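# Place a music sheet on the stand behind a holder

## Task

Set the sheet music onto the stand so that it sits behind one of the stand's page holders, and make sure the sheet ends up without any crease or fold.

## Robot and tools

Robot: two arms, left_arm and right_arm, each ending in a five-finger hand. right_arm has a right hand; left_arm has a mirrored left hand. In the scene frame the origin is at table-top height midway between the nominal bases, +z is up, +x points out over the table, and left_arm is on the +y side (image sides do not follow these names). Calibrated bases: left_arm at (+0.009, +0.231, 0) m, right_arm at (+0.006, -0.360, 0) m, both nearly unrotated. A camera stand is fixed to the floor behind the arms.

Frames: every hand pose, velocity, Hand target and wrist-camera pose is given in that arm's own base frame. Fixed cameras and the table use the scene frame. Each hand has a hand point 0.15 m out from the wrist mount along the fingers and 0.05 m in front of the palm. Its +z runs along straight fingers, +y out of the palm, +x across the palm; on the right hand +x points away from the thumb, on the left hand toward it. Straight fingertips reach 0.06-0.07 m past the point along +z and lie 0.06 m back along -y. A wrist bracket on the little-finger side can strike objects.

The row: every row has exactly 28 numbers, each in [-1, 1], covering both arms even if one is idle. Order: left dx, dy, dz, rx, ry, rz, then left thumb_turn, thumb_bend, index, middle, ring, little, force_limit, speed; then the same 14 for the right arm. The six pose numbers are an offset, not a pose: a displacement from that arm's Hand target as it stood when the action (or move) began, along the arm's base axes. 1.0 equals 0.6 m for dx/dy/dz or 180 degrees for rx/ry/rz; rx, ry, rz form a single rotation vector, turning about the Hand target's position. Within one action every row counts from that same start, not from the row before; sending the same offset again in a new action moves further. Six zeros re-request the current Hand target. The controller keeps commanded orientation within 40 degrees of the measured one each step.

Hand numbers are absolute targets, not offsets: -1 open (thumb_turn beside the palm, thumb_bend straight, fingers straight), +1 closed (thumb opposite the fingers, fully bent, fingers curled). force_limit maps -1..+1 linearly to about 0..10 N at the fingertip (0..15 N for the two thumb motors). speed rises linearly from near zero at -1 to full at +0.48 and stays full above. No value means 'unchanged': to keep a hand as is, resend its last executed eight numbers (if none yet, its hand_measured six plus hand_force_limit and hand_speed). With the thumb turned in, the hand holds things about 0.035-0.065 m thick, handles down to 0.025 m. For a soft grip close at speed -0.94 or lower. To loosen, send targets more open than hand_measured.

Tools:
- execute_actions(actions, cameras): actions is a list of actions; each action is a table of up to 15 rows, one per 1/30 s step, the last row held if fewer. cameras lists camera names, ["all"], or []; images come by default only when actions is empty.
- move(target, speed, blend, blocking, cameras): target is one 28-number row or a list of up to 15 rows, all offsets from the same starting Hand targets. speed is top path speed in m/s, 0.002 to 4.3 (default 0.25; turning up to twice that in rad/s), one value or one per target. blend is a corner radius in metres per target; 0 stops at each. Paths are straight, take at least 0.5 s, are cut at 10 s, and do not avoid obstacles or the other arm. blocking=false returns early while the move continues.
- wait(seconds 0-10, cameras): lets the scene run holding the last commands.
- stop(cameras): brakes a running move.
- zoom_image(camera, region [x0, y0, x1, y1] in pixels, at most 504 wide and high) on the latest image of cam_head_left, cam_head_right, cam_high, cam_left_wrist or cam_right_wrist.
- show_instructions(): shows the reference images.
- finished_scene(scene=1): ends the scene irrevocably.

Cameras: cam_head_left and cam_head_right (672x504, on one bar), cam_high (672x504), cam_left_wrist and cam_right_wrist (616x616 fisheye).

Results: per arm end_effector_position (m) and end_effector_quat_wxyz in base frame, Hand target (the pose later offsets start from), joint positions, velocities and torques, plus hand_measured, hand_stopped_by (moving, target, force, stalled, fault), hand_load_n (positive = finger pushed open; a drop to about 0 signals a lost grip), hand_force_limit, hand_speed, all in motor order. A move adds a 'move:' line: done, off_target, moving, held or fault, with limits=paced (pose clipped) or limits=held (steps withheld). Arms often rest 1-3 cm (sometimes 5 cm) short of the command, usually low; that is not contact. Resend the gap as an offset if needed. A MOTOR HOT line warns of heating; at 100 °C the arm drops for 30-60 s.

Avoid: dropping the sheet or letting anything leave the table; fast or hard contact with the stand, table or fixed parts; the two hands touching or gripping each other; heavy force on fingers; paths passing close to an arm's own base (go around it); long stretched-out holds that heat motors. Press lightly, and end a push by commanding back past the hand point. Joint ranges (rad): waist ±2.880, shoulder 0 to 3.142, elbow 0 to 3.019, wrist pitch -1.693 to 1.571, wrist yaw ±1.571, wrist roll ±2.094.

Each tool is called after ">>>" by a JSON object that holds its "name" and its "arguments", one argument or row to a line.

Reference images:

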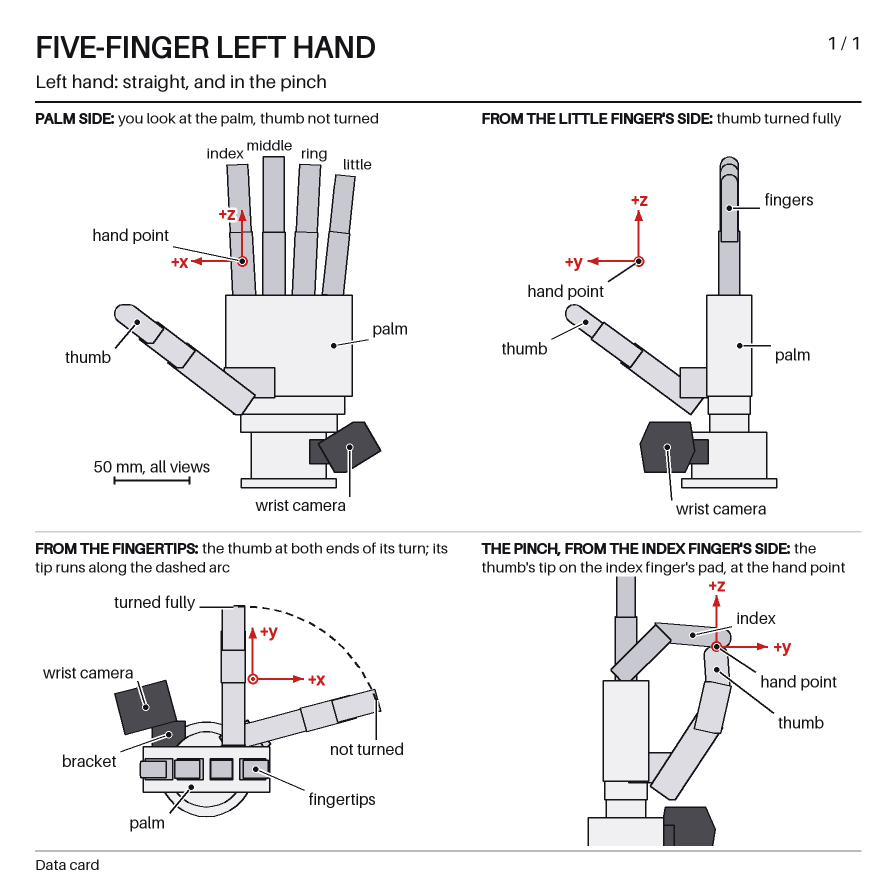

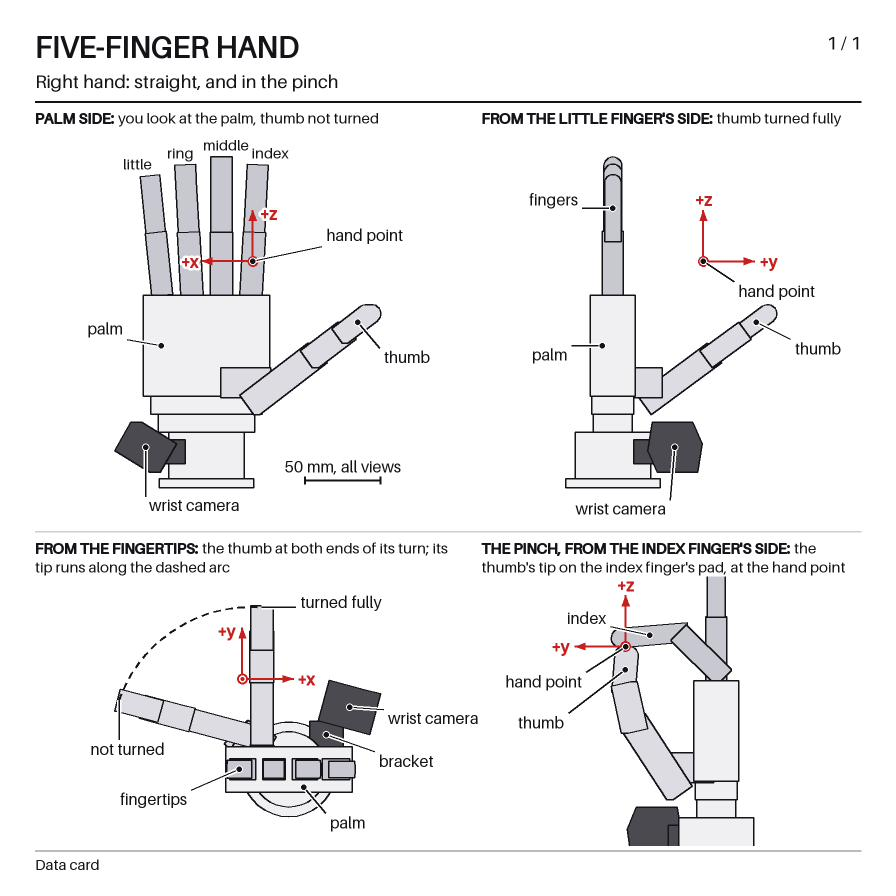

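## Session

>>> {"name": "execute_actions", "arguments": {
  "actions": []
}}

Scene clock: 0.00 s.
left_arm: end_effector_position=(+0.5416, -0.0313, +0.4320) hand_measured=(-1.000, -1.000, -1.000, -1.000, -1.000, -1.000) hand_load_n=(+0.0, +0.0, +0.0, +0.0, +0.0, +0.0) hand_stopped_by=(target, target, target, target, target, target) hand_force_limit=0.00 hand_speed=-0.80 end_effector_quat_wxyz=(+0.500, -0.500, +0.500, -0.500) | right_arm: end_effector_position=(+0.2012, +0.2201, +0.4205) hand_measured=(+0.928, -0.268, +0.298, +0.290, +1.000, +1.000) hand_load_n=(+0.0, +1.5, +0.5, +10.5, +0.0, +0.0) hand_stopped_by=(target, target, target, target, target, target) hand_force_limit=0.00 hand_speed=-0.80 end_effector_quat_wxyz=(+0.614, -0.486, -0.385, -0.488)
Joint positions: left_arm=[0 1.047 1.047 0 0 0] | right_arm=[0.144 0.535 0.464 1.092 -1.296 -0.337]
Joint velocities: within noise
Joint torques (N m): no reading
Heat: left arm: hottest shoulder 31 °C; right arm: hottest wrist pitch 33 °C.
Hand target: left_arm +0.5435, -0.0313, +0.4501; +0.507, -0.492, +0.492, -0.507 | right_arm +0.2000, +0.2199, +0.4350; +0.610, -0.478, -0.392, -0.496

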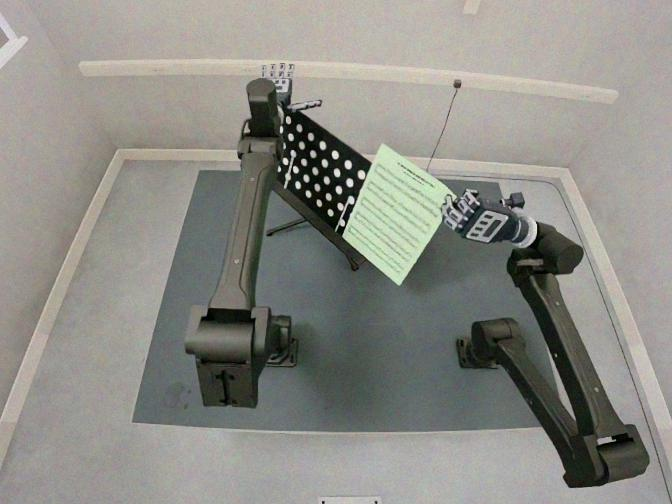

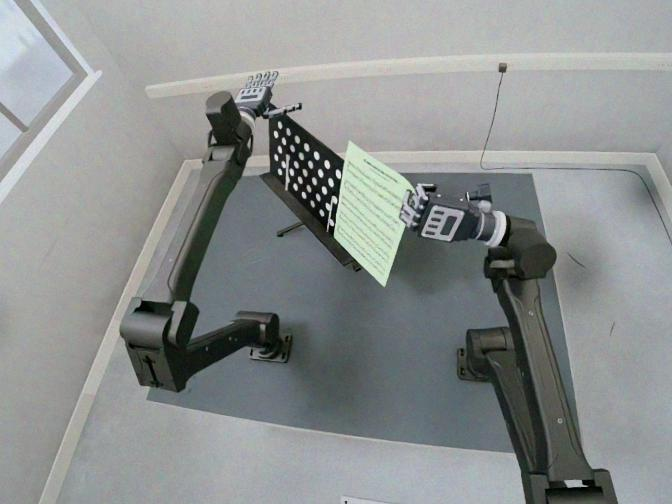

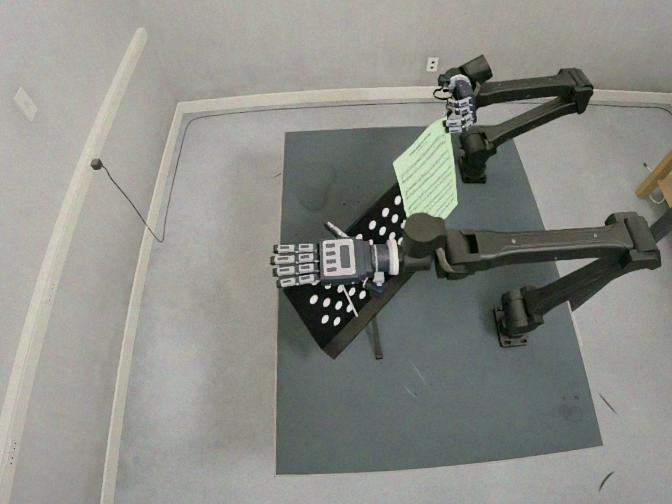

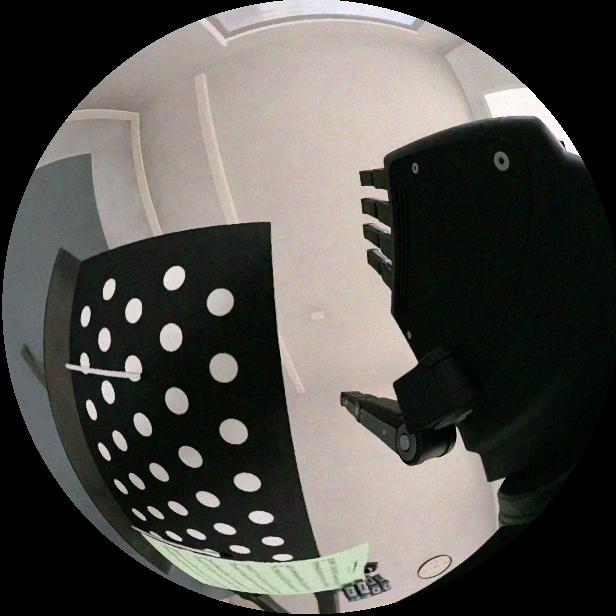

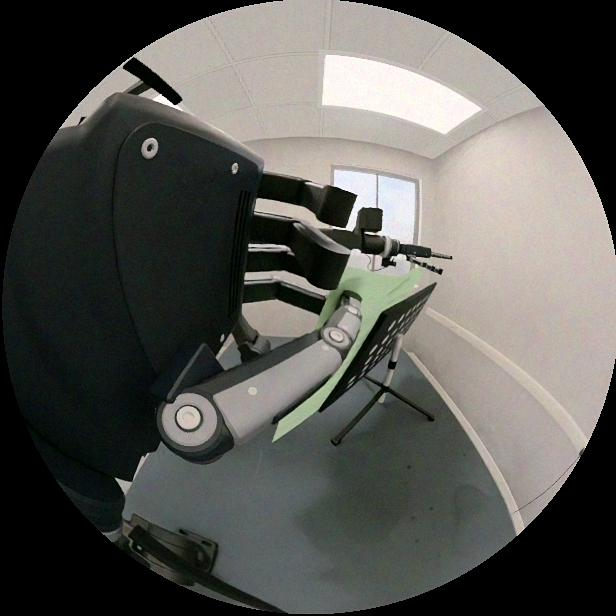

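>>> {"name": "zoom_image", "arguments": {
  "camera": "cam_head_left",
  "region": [230, 50, 540, 300]
}}

>>> {"name": "zoom_image", "arguments": {
  "camera": "cam_head_right",
  "region": [230, 60, 500, 300]
}}

>>> {"name": "zoom_image", "arguments": {
  "camera": "cam_high",
  "region": [260, 90, 520, 370]
}}

>>> {"name": "zoom_image", "arguments": {
  "camera": "cam_right_wrist",
  "region": [220, 160, 470, 460]
}}

>>> {"name": "zoom_image", "arguments": {
  "camera": "cam_left_wrist",
  "region": [0, 200, 400, 600]
}}

Scaled by 1.626 from the camera's 672x504 image, which has a finer 960x720 frame.

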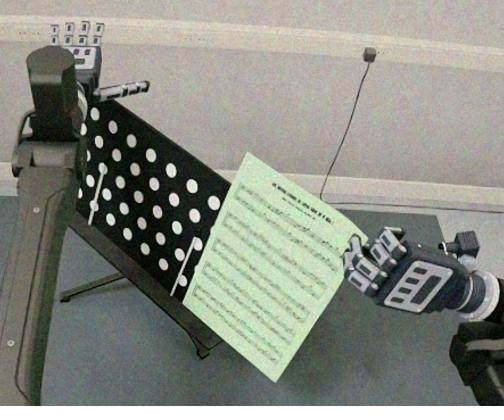

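Scaled by 1.867 from the camera's 672x504 image, which has a finer 960x720 frame.

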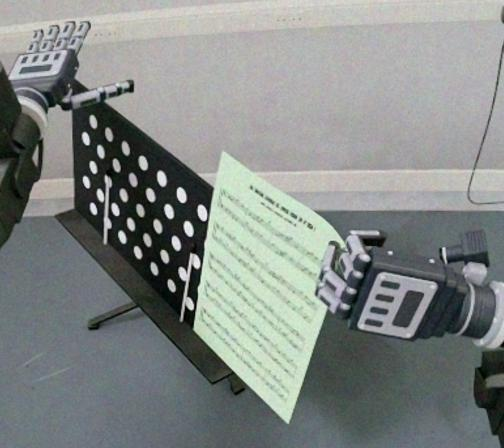

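Scaled by 1.800 from the camera's 672x504 image, which has a finer 960x720 frame.

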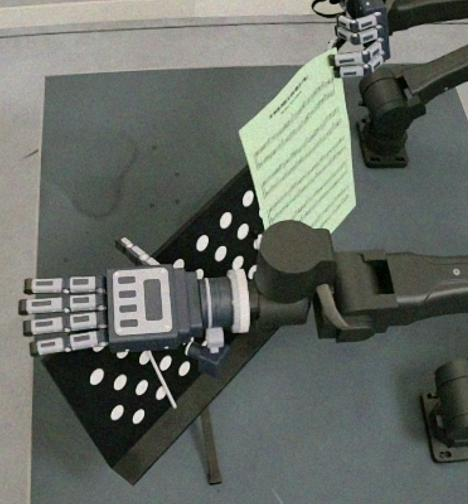

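Scaled by 1.680 from the camera's 616x616 image, which has a finer 880x880 frame.

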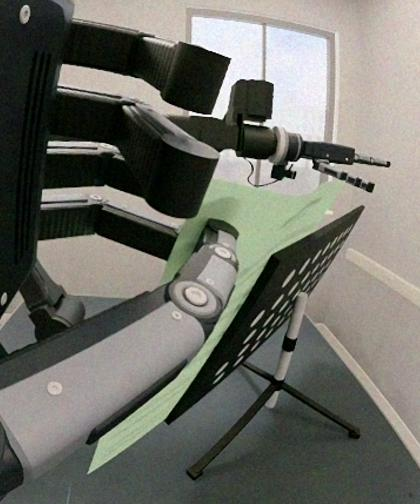

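Scaled by 1.260 from the camera's 616x616 image, which has a finer 880x880 frame.

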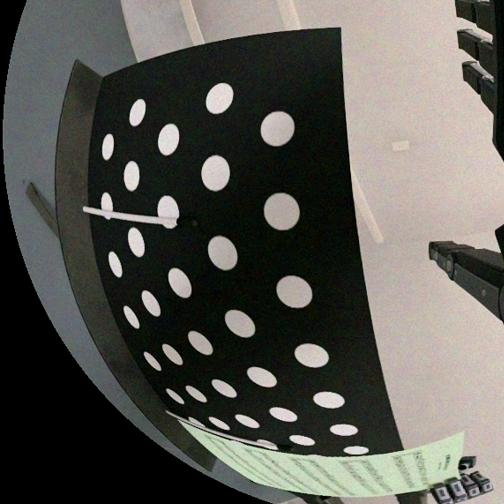

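>>> {"name": "zoom_image", "arguments": {
  "camera": "cam_head_left",
  "region": [260, 80, 420, 200]
}}

>>> {"name": "zoom_image", "arguments": {
  "camera": "cam_head_left",
  "region": [260, 160, 420, 280]
}}

>>> {"name": "zoom_image", "arguments": {
  "camera": "cam_head_right",
  "region": [250, 90, 410, 210]
}}

>>> {"name": "zoom_image", "arguments": {
  "camera": "cam_head_right",
  "region": [250, 170, 410, 290]
}}

>>> {"name": "zoom_image", "arguments": {
  "camera": "cam_high",
  "region": [270, 180, 430, 370]
}}

>>> {"name": "zoom_image", "arguments": {
  "camera": "cam_high",
  "region": [370, 60, 530, 240]
}}

Scaled by 3.150 from the camera's 672x504 image, which has a finer 960x720 frame.

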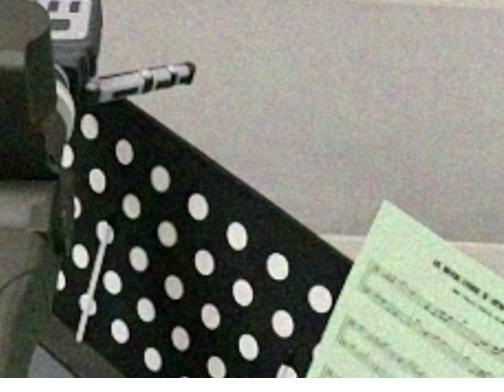

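Scaled by 3.150 from the camera's 672x504 image, which has a finer 960x720 frame.

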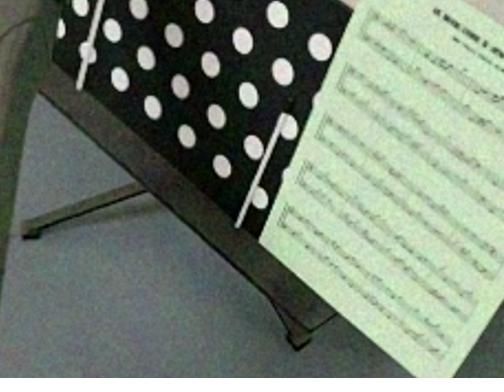

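Scaled by 3.150 from the camera's 672x504 image, which has a finer 960x720 frame.

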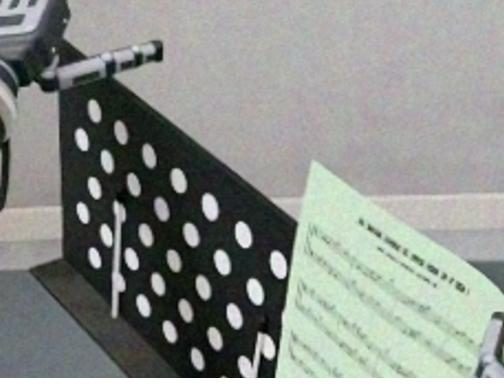

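Scaled by 3.150 from the camera's 672x504 image, which has a finer 960x720 frame.

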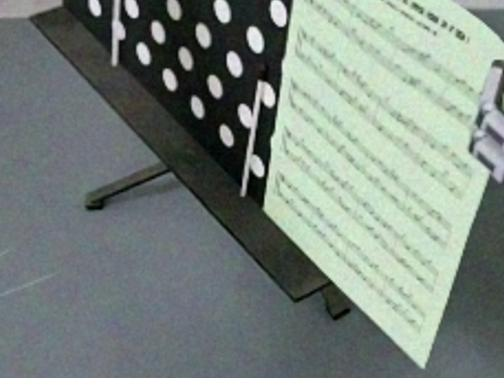

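Scaled by 2.653 from the camera's 672x504 image, which has a finer 960x720 frame.

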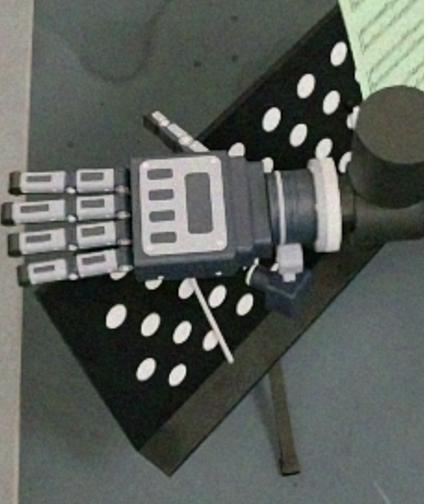

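Scaled by 2.800 from the camera's 672x504 image, which has a finer 960x720 frame.

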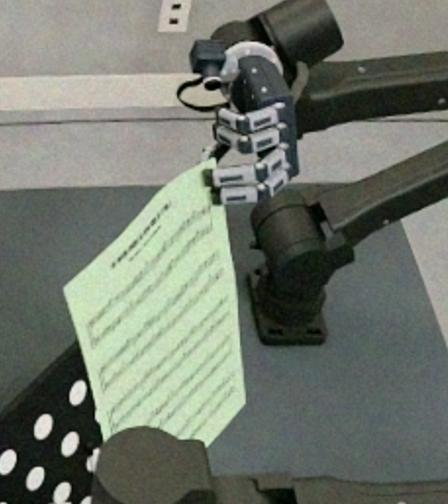

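>>> {"name": "zoom_image", "arguments": {
  "camera": "cam_head_right",
  "region": [310, 200, 390, 280]
}}

>>> {"name": "zoom_image", "arguments": {
  "camera": "cam_head_left",
  "region": [320, 200, 400, 290]
}}

>>> {"name": "zoom_image", "arguments": {
  "camera": "cam_head_right",
  "region": [340, 130, 440, 290]
}}

>>> {"name": "zoom_image", "arguments": {
  "camera": "cam_high",
  "region": [390, 100, 470, 230]
}}

>>> {"name": "zoom_image", "arguments": {
  "camera": "cam_right_wrist",
  "region": [260, 230, 450, 450]
}}

Scaled by 6.300 from the camera's 672x504 image, which has a finer 960x720 frame.

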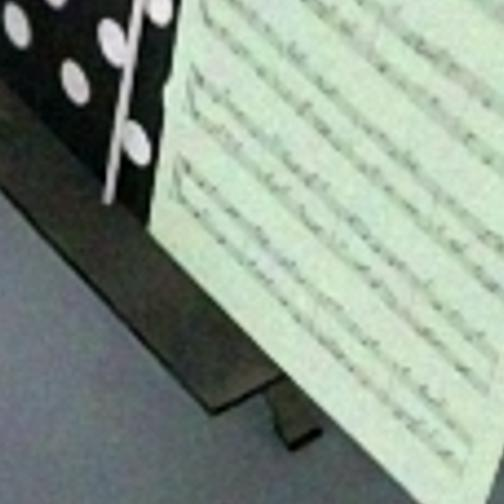

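Scaled by 5.600 from the camera's 672x504 image, which has a finer 960x720 frame.

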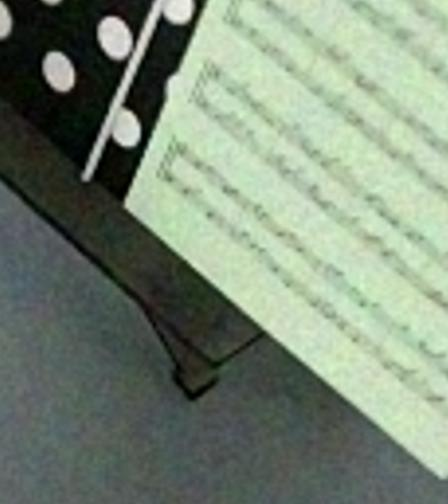

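Scaled by 3.150 from the camera's 672x504 image, which has a finer 960x720 frame.

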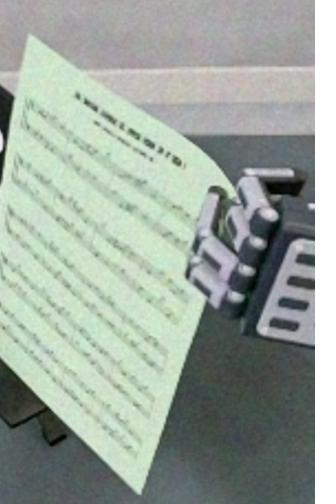

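Scaled by 3.877 from the camera's 672x504 image, which has a finer 960x720 frame.

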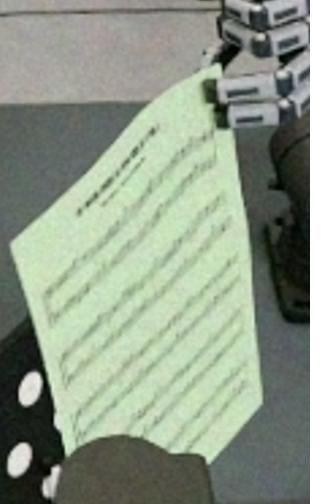

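Scaled by 2.291 from the camera's 616x616 image, which has a finer 880x880 frame.

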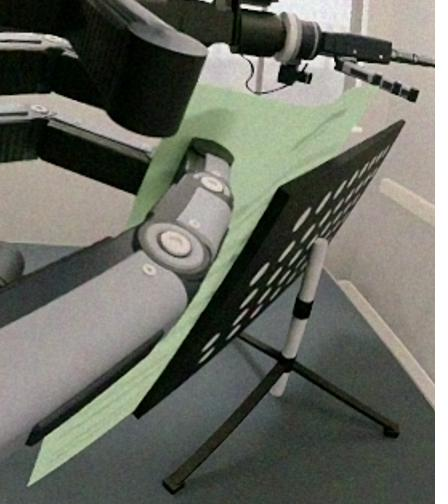

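>>> {"name": "zoom_image", "arguments": {
  "camera": "cam_left_wrist",
  "region": [40, 330, 170, 410]
}}

>>> {"name": "zoom_image", "arguments": {
  "camera": "cam_left_wrist",
  "region": [100, 480, 260, 600]
}}

>>> {"name": "zoom_image", "arguments": {
  "camera": "cam_high",
  "region": [330, 260, 380, 330]
}}

Scaled by 3.877 from the camera's 616x616 image, which has a finer 880x880 frame.

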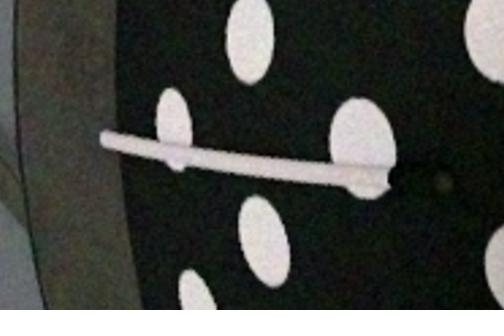

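Scaled by 3.150 from the camera's 616x616 image, which has a finer 880x880 frame.

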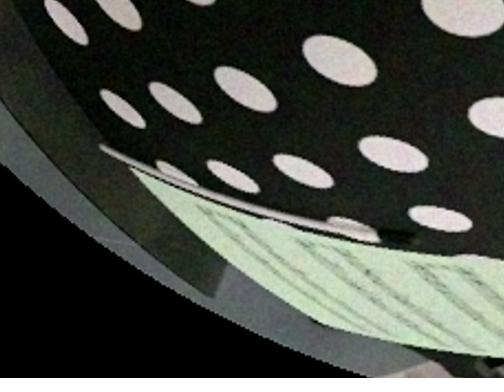

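Scaled by 7.200 from the camera's 672x504 image, which has a finer 960x720 frame.

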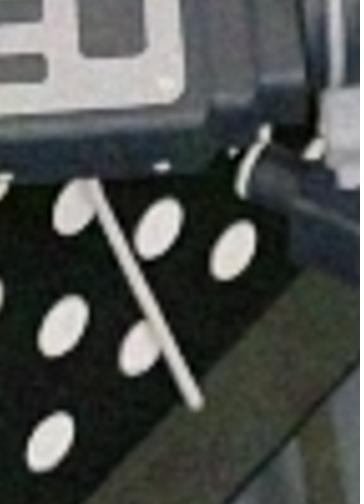

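>>> {"name": "zoom_image", "arguments": {
  "camera": "cam_head_left",
  "region": [330, 170, 370, 245]
}}

>>> {"name": "zoom_image", "arguments": {
  "camera": "cam_head_right",
  "region": [270, 130, 350, 245]
}}

>>> {"name": "zoom_image", "arguments": {
  "camera": "cam_left_wrist",
  "region": [60, 350, 170, 400]
}}

Scaled by 6.720 from the camera's 672x504 image, which has a finer 960x720 frame.

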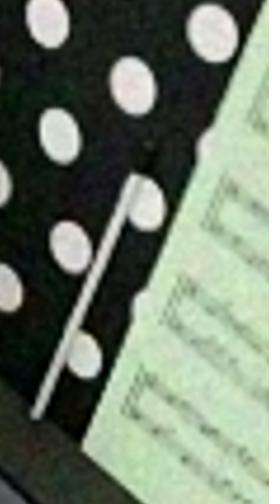

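Scaled by 4.383 from the camera's 672x504 image, which has a finer 960x720 frame.

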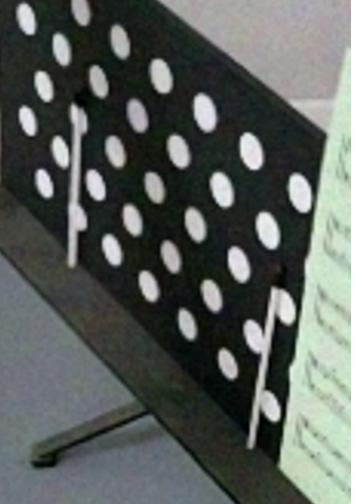

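Scaled by 4.582 from the camera's 616x616 image, which has a finer 880x880 frame.

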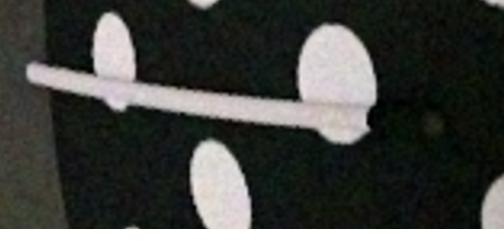

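>>> {"name": "move", "arguments": {
  "target": [0.117,-0.117,0.05,0,0,0,-1,-1,-1,-1,-1,-1,0,-0.8,0,0,0,0,0,0,0.928,-0.268,0.298,0.290,1,1,0,-0.8],
  "cameras": ["all"]
}}

Scene clock: 252.67 s.
left_arm: end_effector_position=(+0.6038, -0.0989, +0.4563) hand_measured=(-1.000, -1.000, -1.000, -1.000, -1.000, -1.000) hand_load_n=(+0.0, +0.0, +0.0, +0.0, +0.0, +0.0) hand_stopped_by=(target, target, target, target, target, target) hand_force_limit=0.00 hand_speed=-0.80 end_effector_quat_wxyz=(+0.501, -0.499, +0.499, -0.501) | right_arm: end_effector_position=(+0.2012, +0.2201, +0.4205) hand_measured=(+0.928, -0.268, +0.298, +0.288, +1.000, +1.000) hand_load_n=(+0.0, +1.5, +0.0, +9.0, +0.0, -0.5) hand_stopped_by=(target, target, target, force, target, target) hand_force_limit=0.00 hand_speed=-0.80 end_effector_quat_wxyz=(+0.614, -0.486, -0.385, -0.488)
Joint positions: left_arm=[-0.164 1.229 1.243 -0.01 -0.164 0] | right_arm=[0.144 0.535 0.464 1.092 -1.296 -0.337]
Joint torques (N m): left_arm=[1.08 -7.36 12.83 2.02 0.01 0.07] | right_arm=[-0.32 2.08 10.99 0.54 0.83 0.02]
Heat: left arm: hottest elbow 40 °C; right arm: hottest elbow 36 °C.
Hand target: left_arm +0.6137, -0.1014, +0.4801; +0.508, -0.492, +0.492, -0.507 | right_arm +0.2000, +0.2199, +0.4350; +0.610, -0.478, -0.392, -0.496
Off the commanded pose: left_arm 0.026 m, 1 deg | right_arm 0.015 m, 2 deg.
move: off_target (left_arm, right_arm)
camera_calibration:
cam_left_wrist: T_world_to_cam=[[-0.0112477, -0.209877, 0.977663, -0.461013], [-0.544988, -0.818459, -0.18197, 0.323956], [0.838369, -0.534861, -0.105174, -0.394845], [0, 0, 0, 1]] pos_world=[0.502392, -0.0427981, 0.468139]

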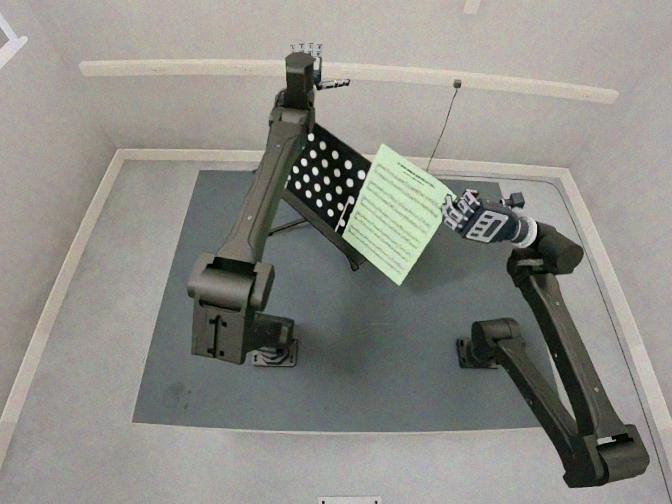

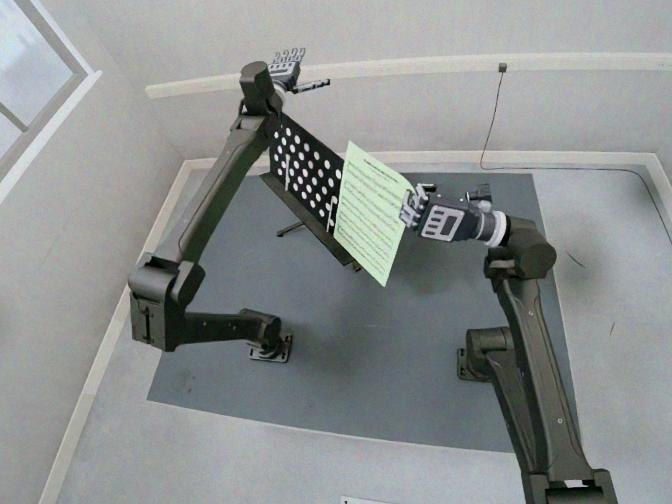

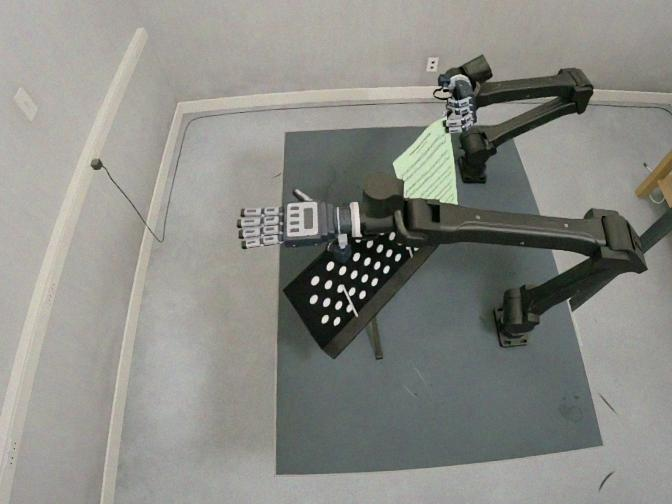

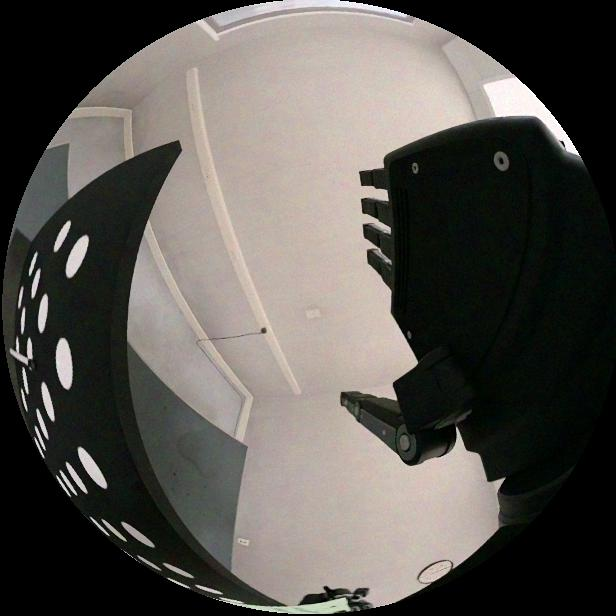

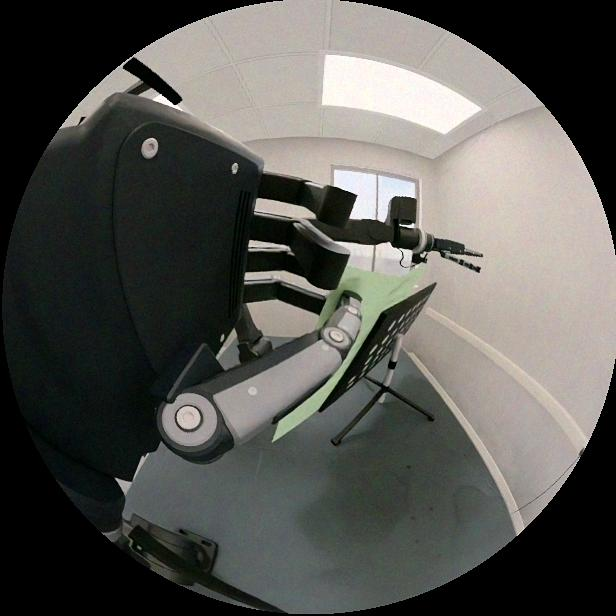

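>>> {"name": "zoom_image", "arguments": {
  "camera": "cam_left_wrist",
  "region": [0, 310, 90, 410]
}}

>>> {"name": "zoom_image", "arguments": {
  "camera": "cam_high",
  "region": [330, 235, 440, 330]
}}

>>> {"name": "zoom_image", "arguments": {
  "camera": "cam_head_right",
  "region": [265, 105, 305, 210]
}}

Scaled by 5.040 from the camera's 616x616 image, which has a finer 880x880 frame.

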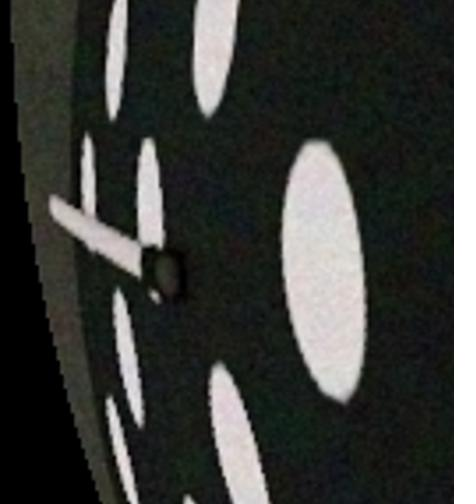

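Scaled by 4.582 from the camera's 672x504 image, which has a finer 960x720 frame.

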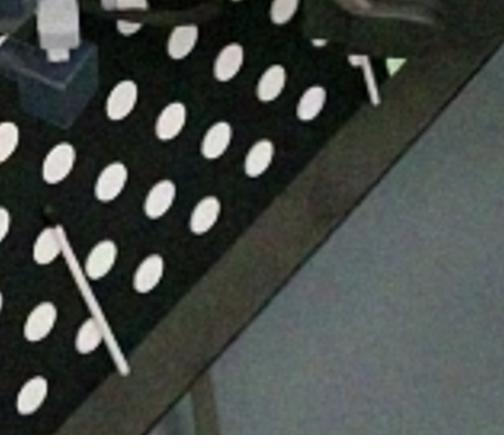

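Scaled by 4.800 from the camera's 672x504 image, which has a finer 960x720 frame.

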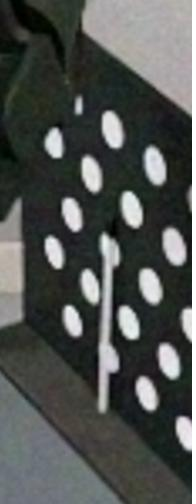

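>>> {"name": "move", "arguments": {
  "target": [
    [-0.283,0.252,-0.05,0,0,-0.222,-1,-1,-1,-1,-1,-1,0,-0.8,0,0,0,0,0,0,0.928,-0.268,0.298,0.290,1,1,0,-0.8],
    [-0.283,0.252,-0.284,0,0,-0.222,-1,-1,-1,-1,-1,-1,0,-0.8,0,0,0,0,0,0,0.928,-0.268,0.298,0.290,1,1,0,-0.8]
  ],
  "cameras": ["all"]
}}

Scene clock: 309.07 s.
left_arm: end_effector_position=(+0.4424, +0.0465, +0.3176) hand_measured=(-1.000, -1.000, -1.000, -1.000, -1.000, -1.000) hand_load_n=(+0.0, +0.0, +0.0, +0.0, +0.0, +0.0) hand_stopped_by=(target, target, target, target, target, target) hand_force_limit=0.00 hand_speed=-0.80 end_effector_quat_wxyz=(+0.308, -0.288, +0.634, -0.648) | right_arm: end_effector_position=(+0.2012, +0.2201, +0.4205) hand_measured=(+0.928, -0.268, +0.298, +0.288, +1.000, +1.000) hand_load_n=(+0.0, +1.5, +0.0, +9.0, +0.0, +0.0) hand_stopped_by=(target, target, target, force, target, target) hand_force_limit=0.00 hand_speed=-0.80 end_effector_quat_wxyz=(+0.614, -0.486, -0.385, -0.488)
Joint positions: left_arm=[0.562 1.178 0.798 0.482 1.261 -0.08] | right_arm=[0.144 0.535 0.464 1.092 -1.296 -0.337]
Joint torques (N m): left_arm=[1.85 -5.48 7.04 2.67 0.11 -0.07] | right_arm=[-0.44 2.08 10.99 0.5 0.84 0.02]
Heat: left arm: hottest elbow 44 °C; right arm: hottest elbow 36 °C.
Hand target: left_arm +0.4439, +0.0498, +0.3098; +0.304, -0.295, +0.631, -0.650 | right_arm +0.2000, +0.2199, +0.4350; +0.610, -0.478, -0.392, -0.496
Off the commanded pose: left_arm 0.009 m, 1 deg | right_arm 0.015 m, 2 deg.
move: off_target (right_arm)
camera_calibration:
cam_left_wrist: T_world_to_cam=[[-0.175593, -0.150049, 0.972961, -0.22538], [-0.93794, -0.27473, -0.211641, 0.487722], [0.299058, -0.949741, -0.0924959, 0.0574841], [0, 0, 0, 1]] pos_world=[0.400688, 0.154769, 0.327825]

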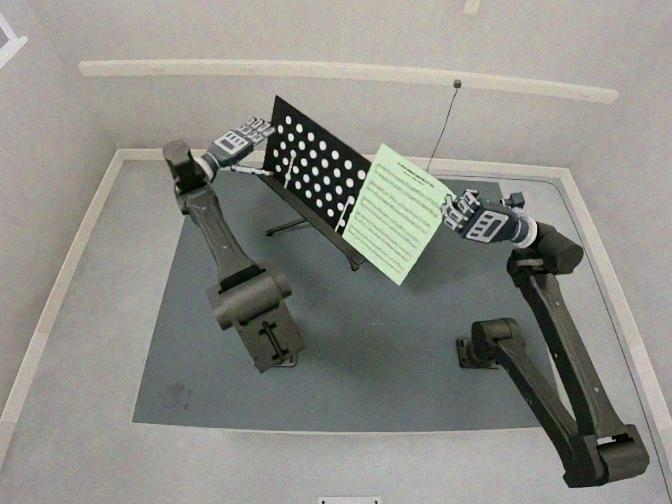

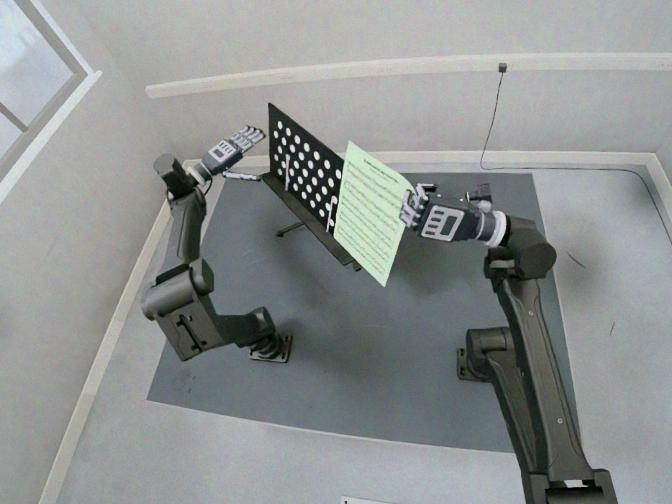

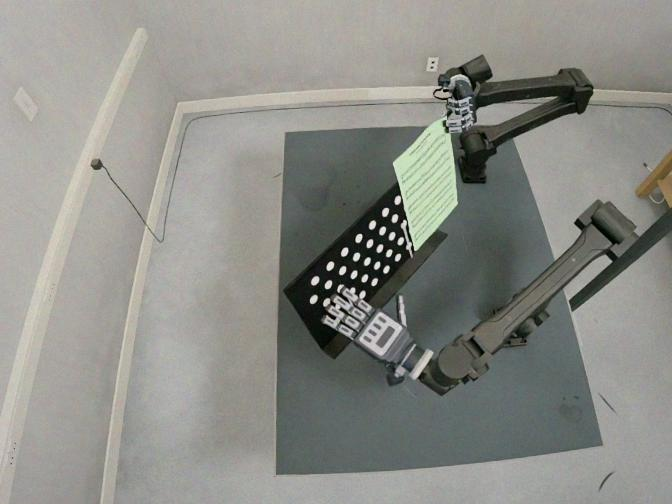

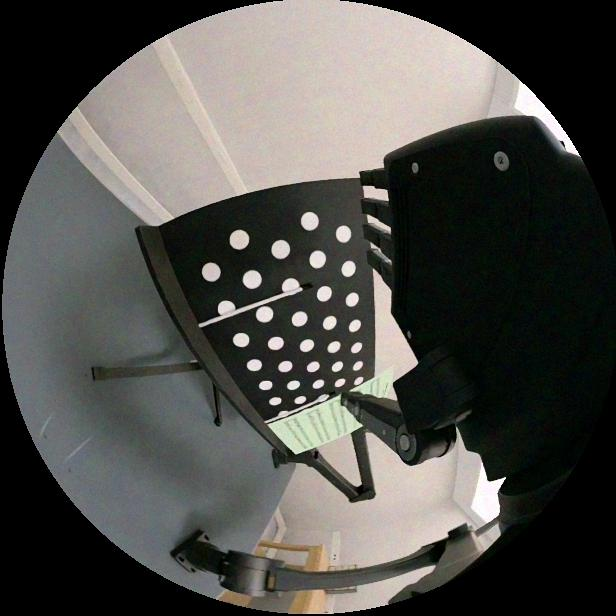

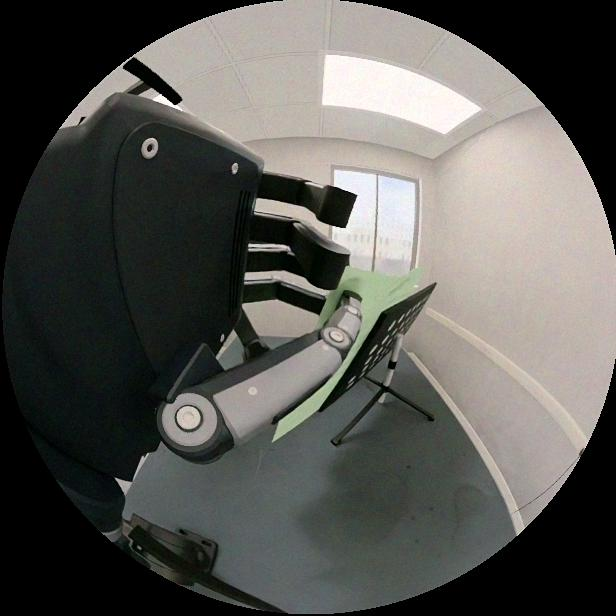

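>>> {"name": "zoom_image", "arguments": {
  "camera": "cam_left_wrist",
  "region": [180, 265, 340, 345]
}}

>>> {"name": "zoom_image", "arguments": {
  "camera": "cam_left_wrist",
  "region": [240, 360, 420, 500]
}}

>>> {"name": "zoom_image", "arguments": {
  "camera": "cam_high",
  "region": [380, 190, 450, 270]
}}

>>> {"name": "zoom_image", "arguments": {
  "camera": "cam_head_left",
  "region": [255, 90, 385, 250]
}}

Scaled by 3.150 from the camera's 616x616 image, which has a finer 880x880 frame.

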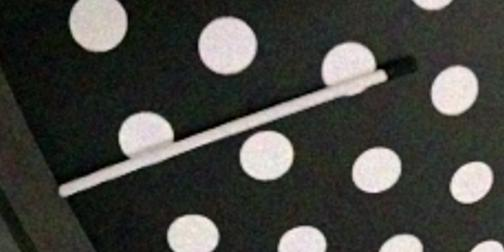

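Scaled by 2.800 from the camera's 616x616 image, which has a finer 880x880 frame.

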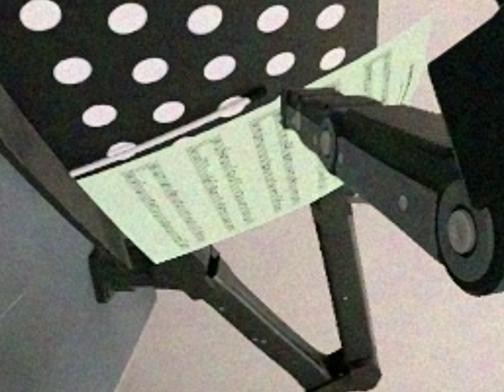

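Scaled by 6.300 from the camera's 672x504 image, which has a finer 960x720 frame.

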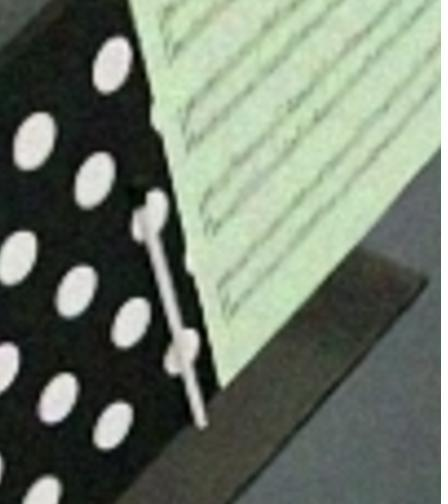

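Scaled by 3.150 from the camera's 672x504 image, which has a finer 960x720 frame.

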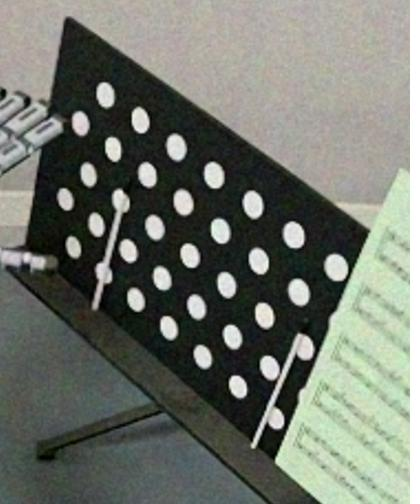

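>>> {"name": "move", "arguments": {
  "target": [
    [0,0,0.25,0,0,0,-1,-1,-1,-1,-1,-1,0,-0.8,0,0,0,0,0,0,0.928,-0.268,0.298,0.290,1,1,0,-0.8],
    [0.337,-0.313,0.25,0,0,0.222,-1,-1,-1,-1,-1,-1,0,-0.8,0,0,0,0,0,0,0.928,-0.268,0.298,0.290,1,1,0,-0.8],
    [0.337,-0.313,0.22,0,0,0.222,-1,-1,-1,-1,-1,-1,0,-0.8,0,0,0,0,0,0,0.928,-0.268,0.298,0.290,1,1,0,-0.8]
  ],
  "blend": [0.03,0.0,0],
  "cameras": ["cam_left_wrist","cam_head_left"]
}}

Scene clock: 406.17 s.
left_arm: end_effector_position=(+0.6368, -0.1366, +0.4376) hand_measured=(-1.000, -1.000, -1.000, -1.000, -1.000, -1.000) hand_load_n=(+0.0, +0.0, +0.0, +0.0, -0.5, +0.0) hand_stopped_by=(target, target, target, target, target, target) hand_force_limit=0.00 hand_speed=-0.80 end_effector_quat_wxyz=(+0.501, -0.498, +0.496, -0.505) | right_arm: end_effector_position=(+0.2012, +0.2201, +0.4205) hand_measured=(+0.928, -0.268, +0.298, +0.288, +1.000, +1.000) hand_load_n=(+0.0, +1.0, +0.0, +9.5, +0.0, +0.0) hand_stopped_by=(target, target, target, force, target, target) hand_force_limit=0.00 hand_speed=-0.80 end_effector_quat_wxyz=(+0.614, -0.486, -0.385, -0.488)
Joint positions: left_arm=[-0.233 1.333 1.28 0.066 -0.231 -0.004] | right_arm=[0.144 0.535 0.464 1.092 -1.296 -0.337]
Joint torques (N m): left_arm=[1.32 -9.35 9.91 3.4 0.03 0.12] | right_arm=[-0.38 2.14 10.96 0.47 0.85 0.01]
Heat: left arm: hottest elbow 36 °C; right arm: hottest elbow 37 °C.
Hand target: left_arm +0.6461, -0.1382, +0.4418; +0.507, -0.492, +0.492, -0.508 | right_arm +0.2000, +0.2199, +0.4350; +0.610, -0.478, -0.392, -0.496
Off the commanded pose: left_arm 0.010 m, 1 deg | right_arm 0.015 m, 2 deg.
move: off_target (right_arm)
camera_calibration:
cam_left_wrist: T_world_to_cam=[[-0.0195943, -0.203998, 0.978775, -0.44481], [-0.545139, -0.818463, -0.181499, 0.307533], [0.838117, -0.537124, -0.0951702, -0.449177], [0, 0, 0, 1]] pos_world=[0.535396, -0.0803002, 0.448438]
Images, in order (width x height): cam_head_left 672x504, cam_left_wrist 616x616.

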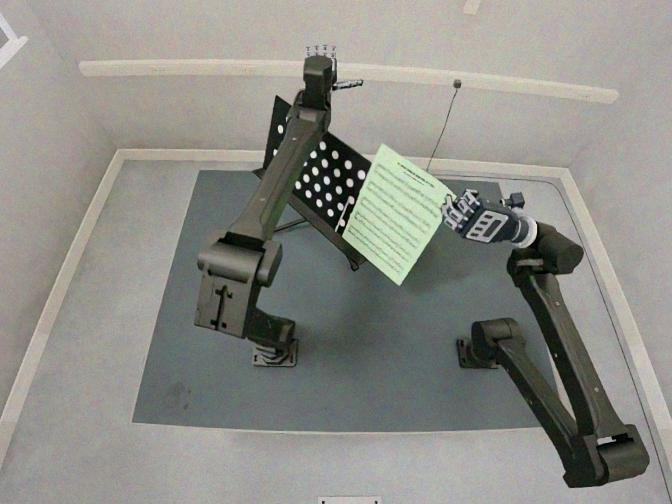

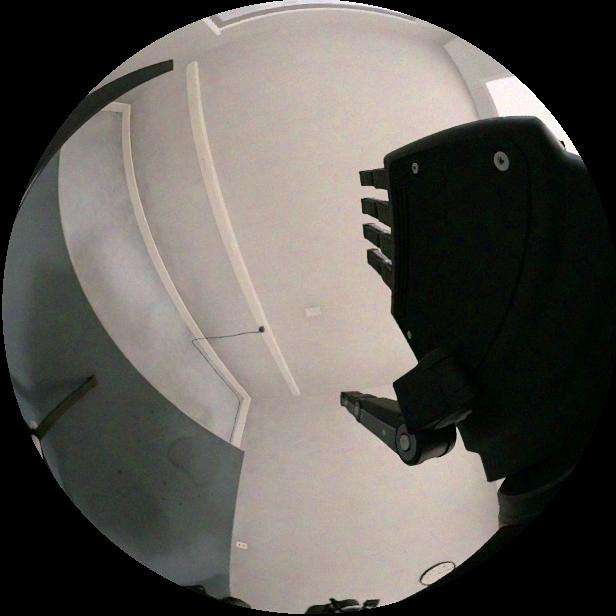

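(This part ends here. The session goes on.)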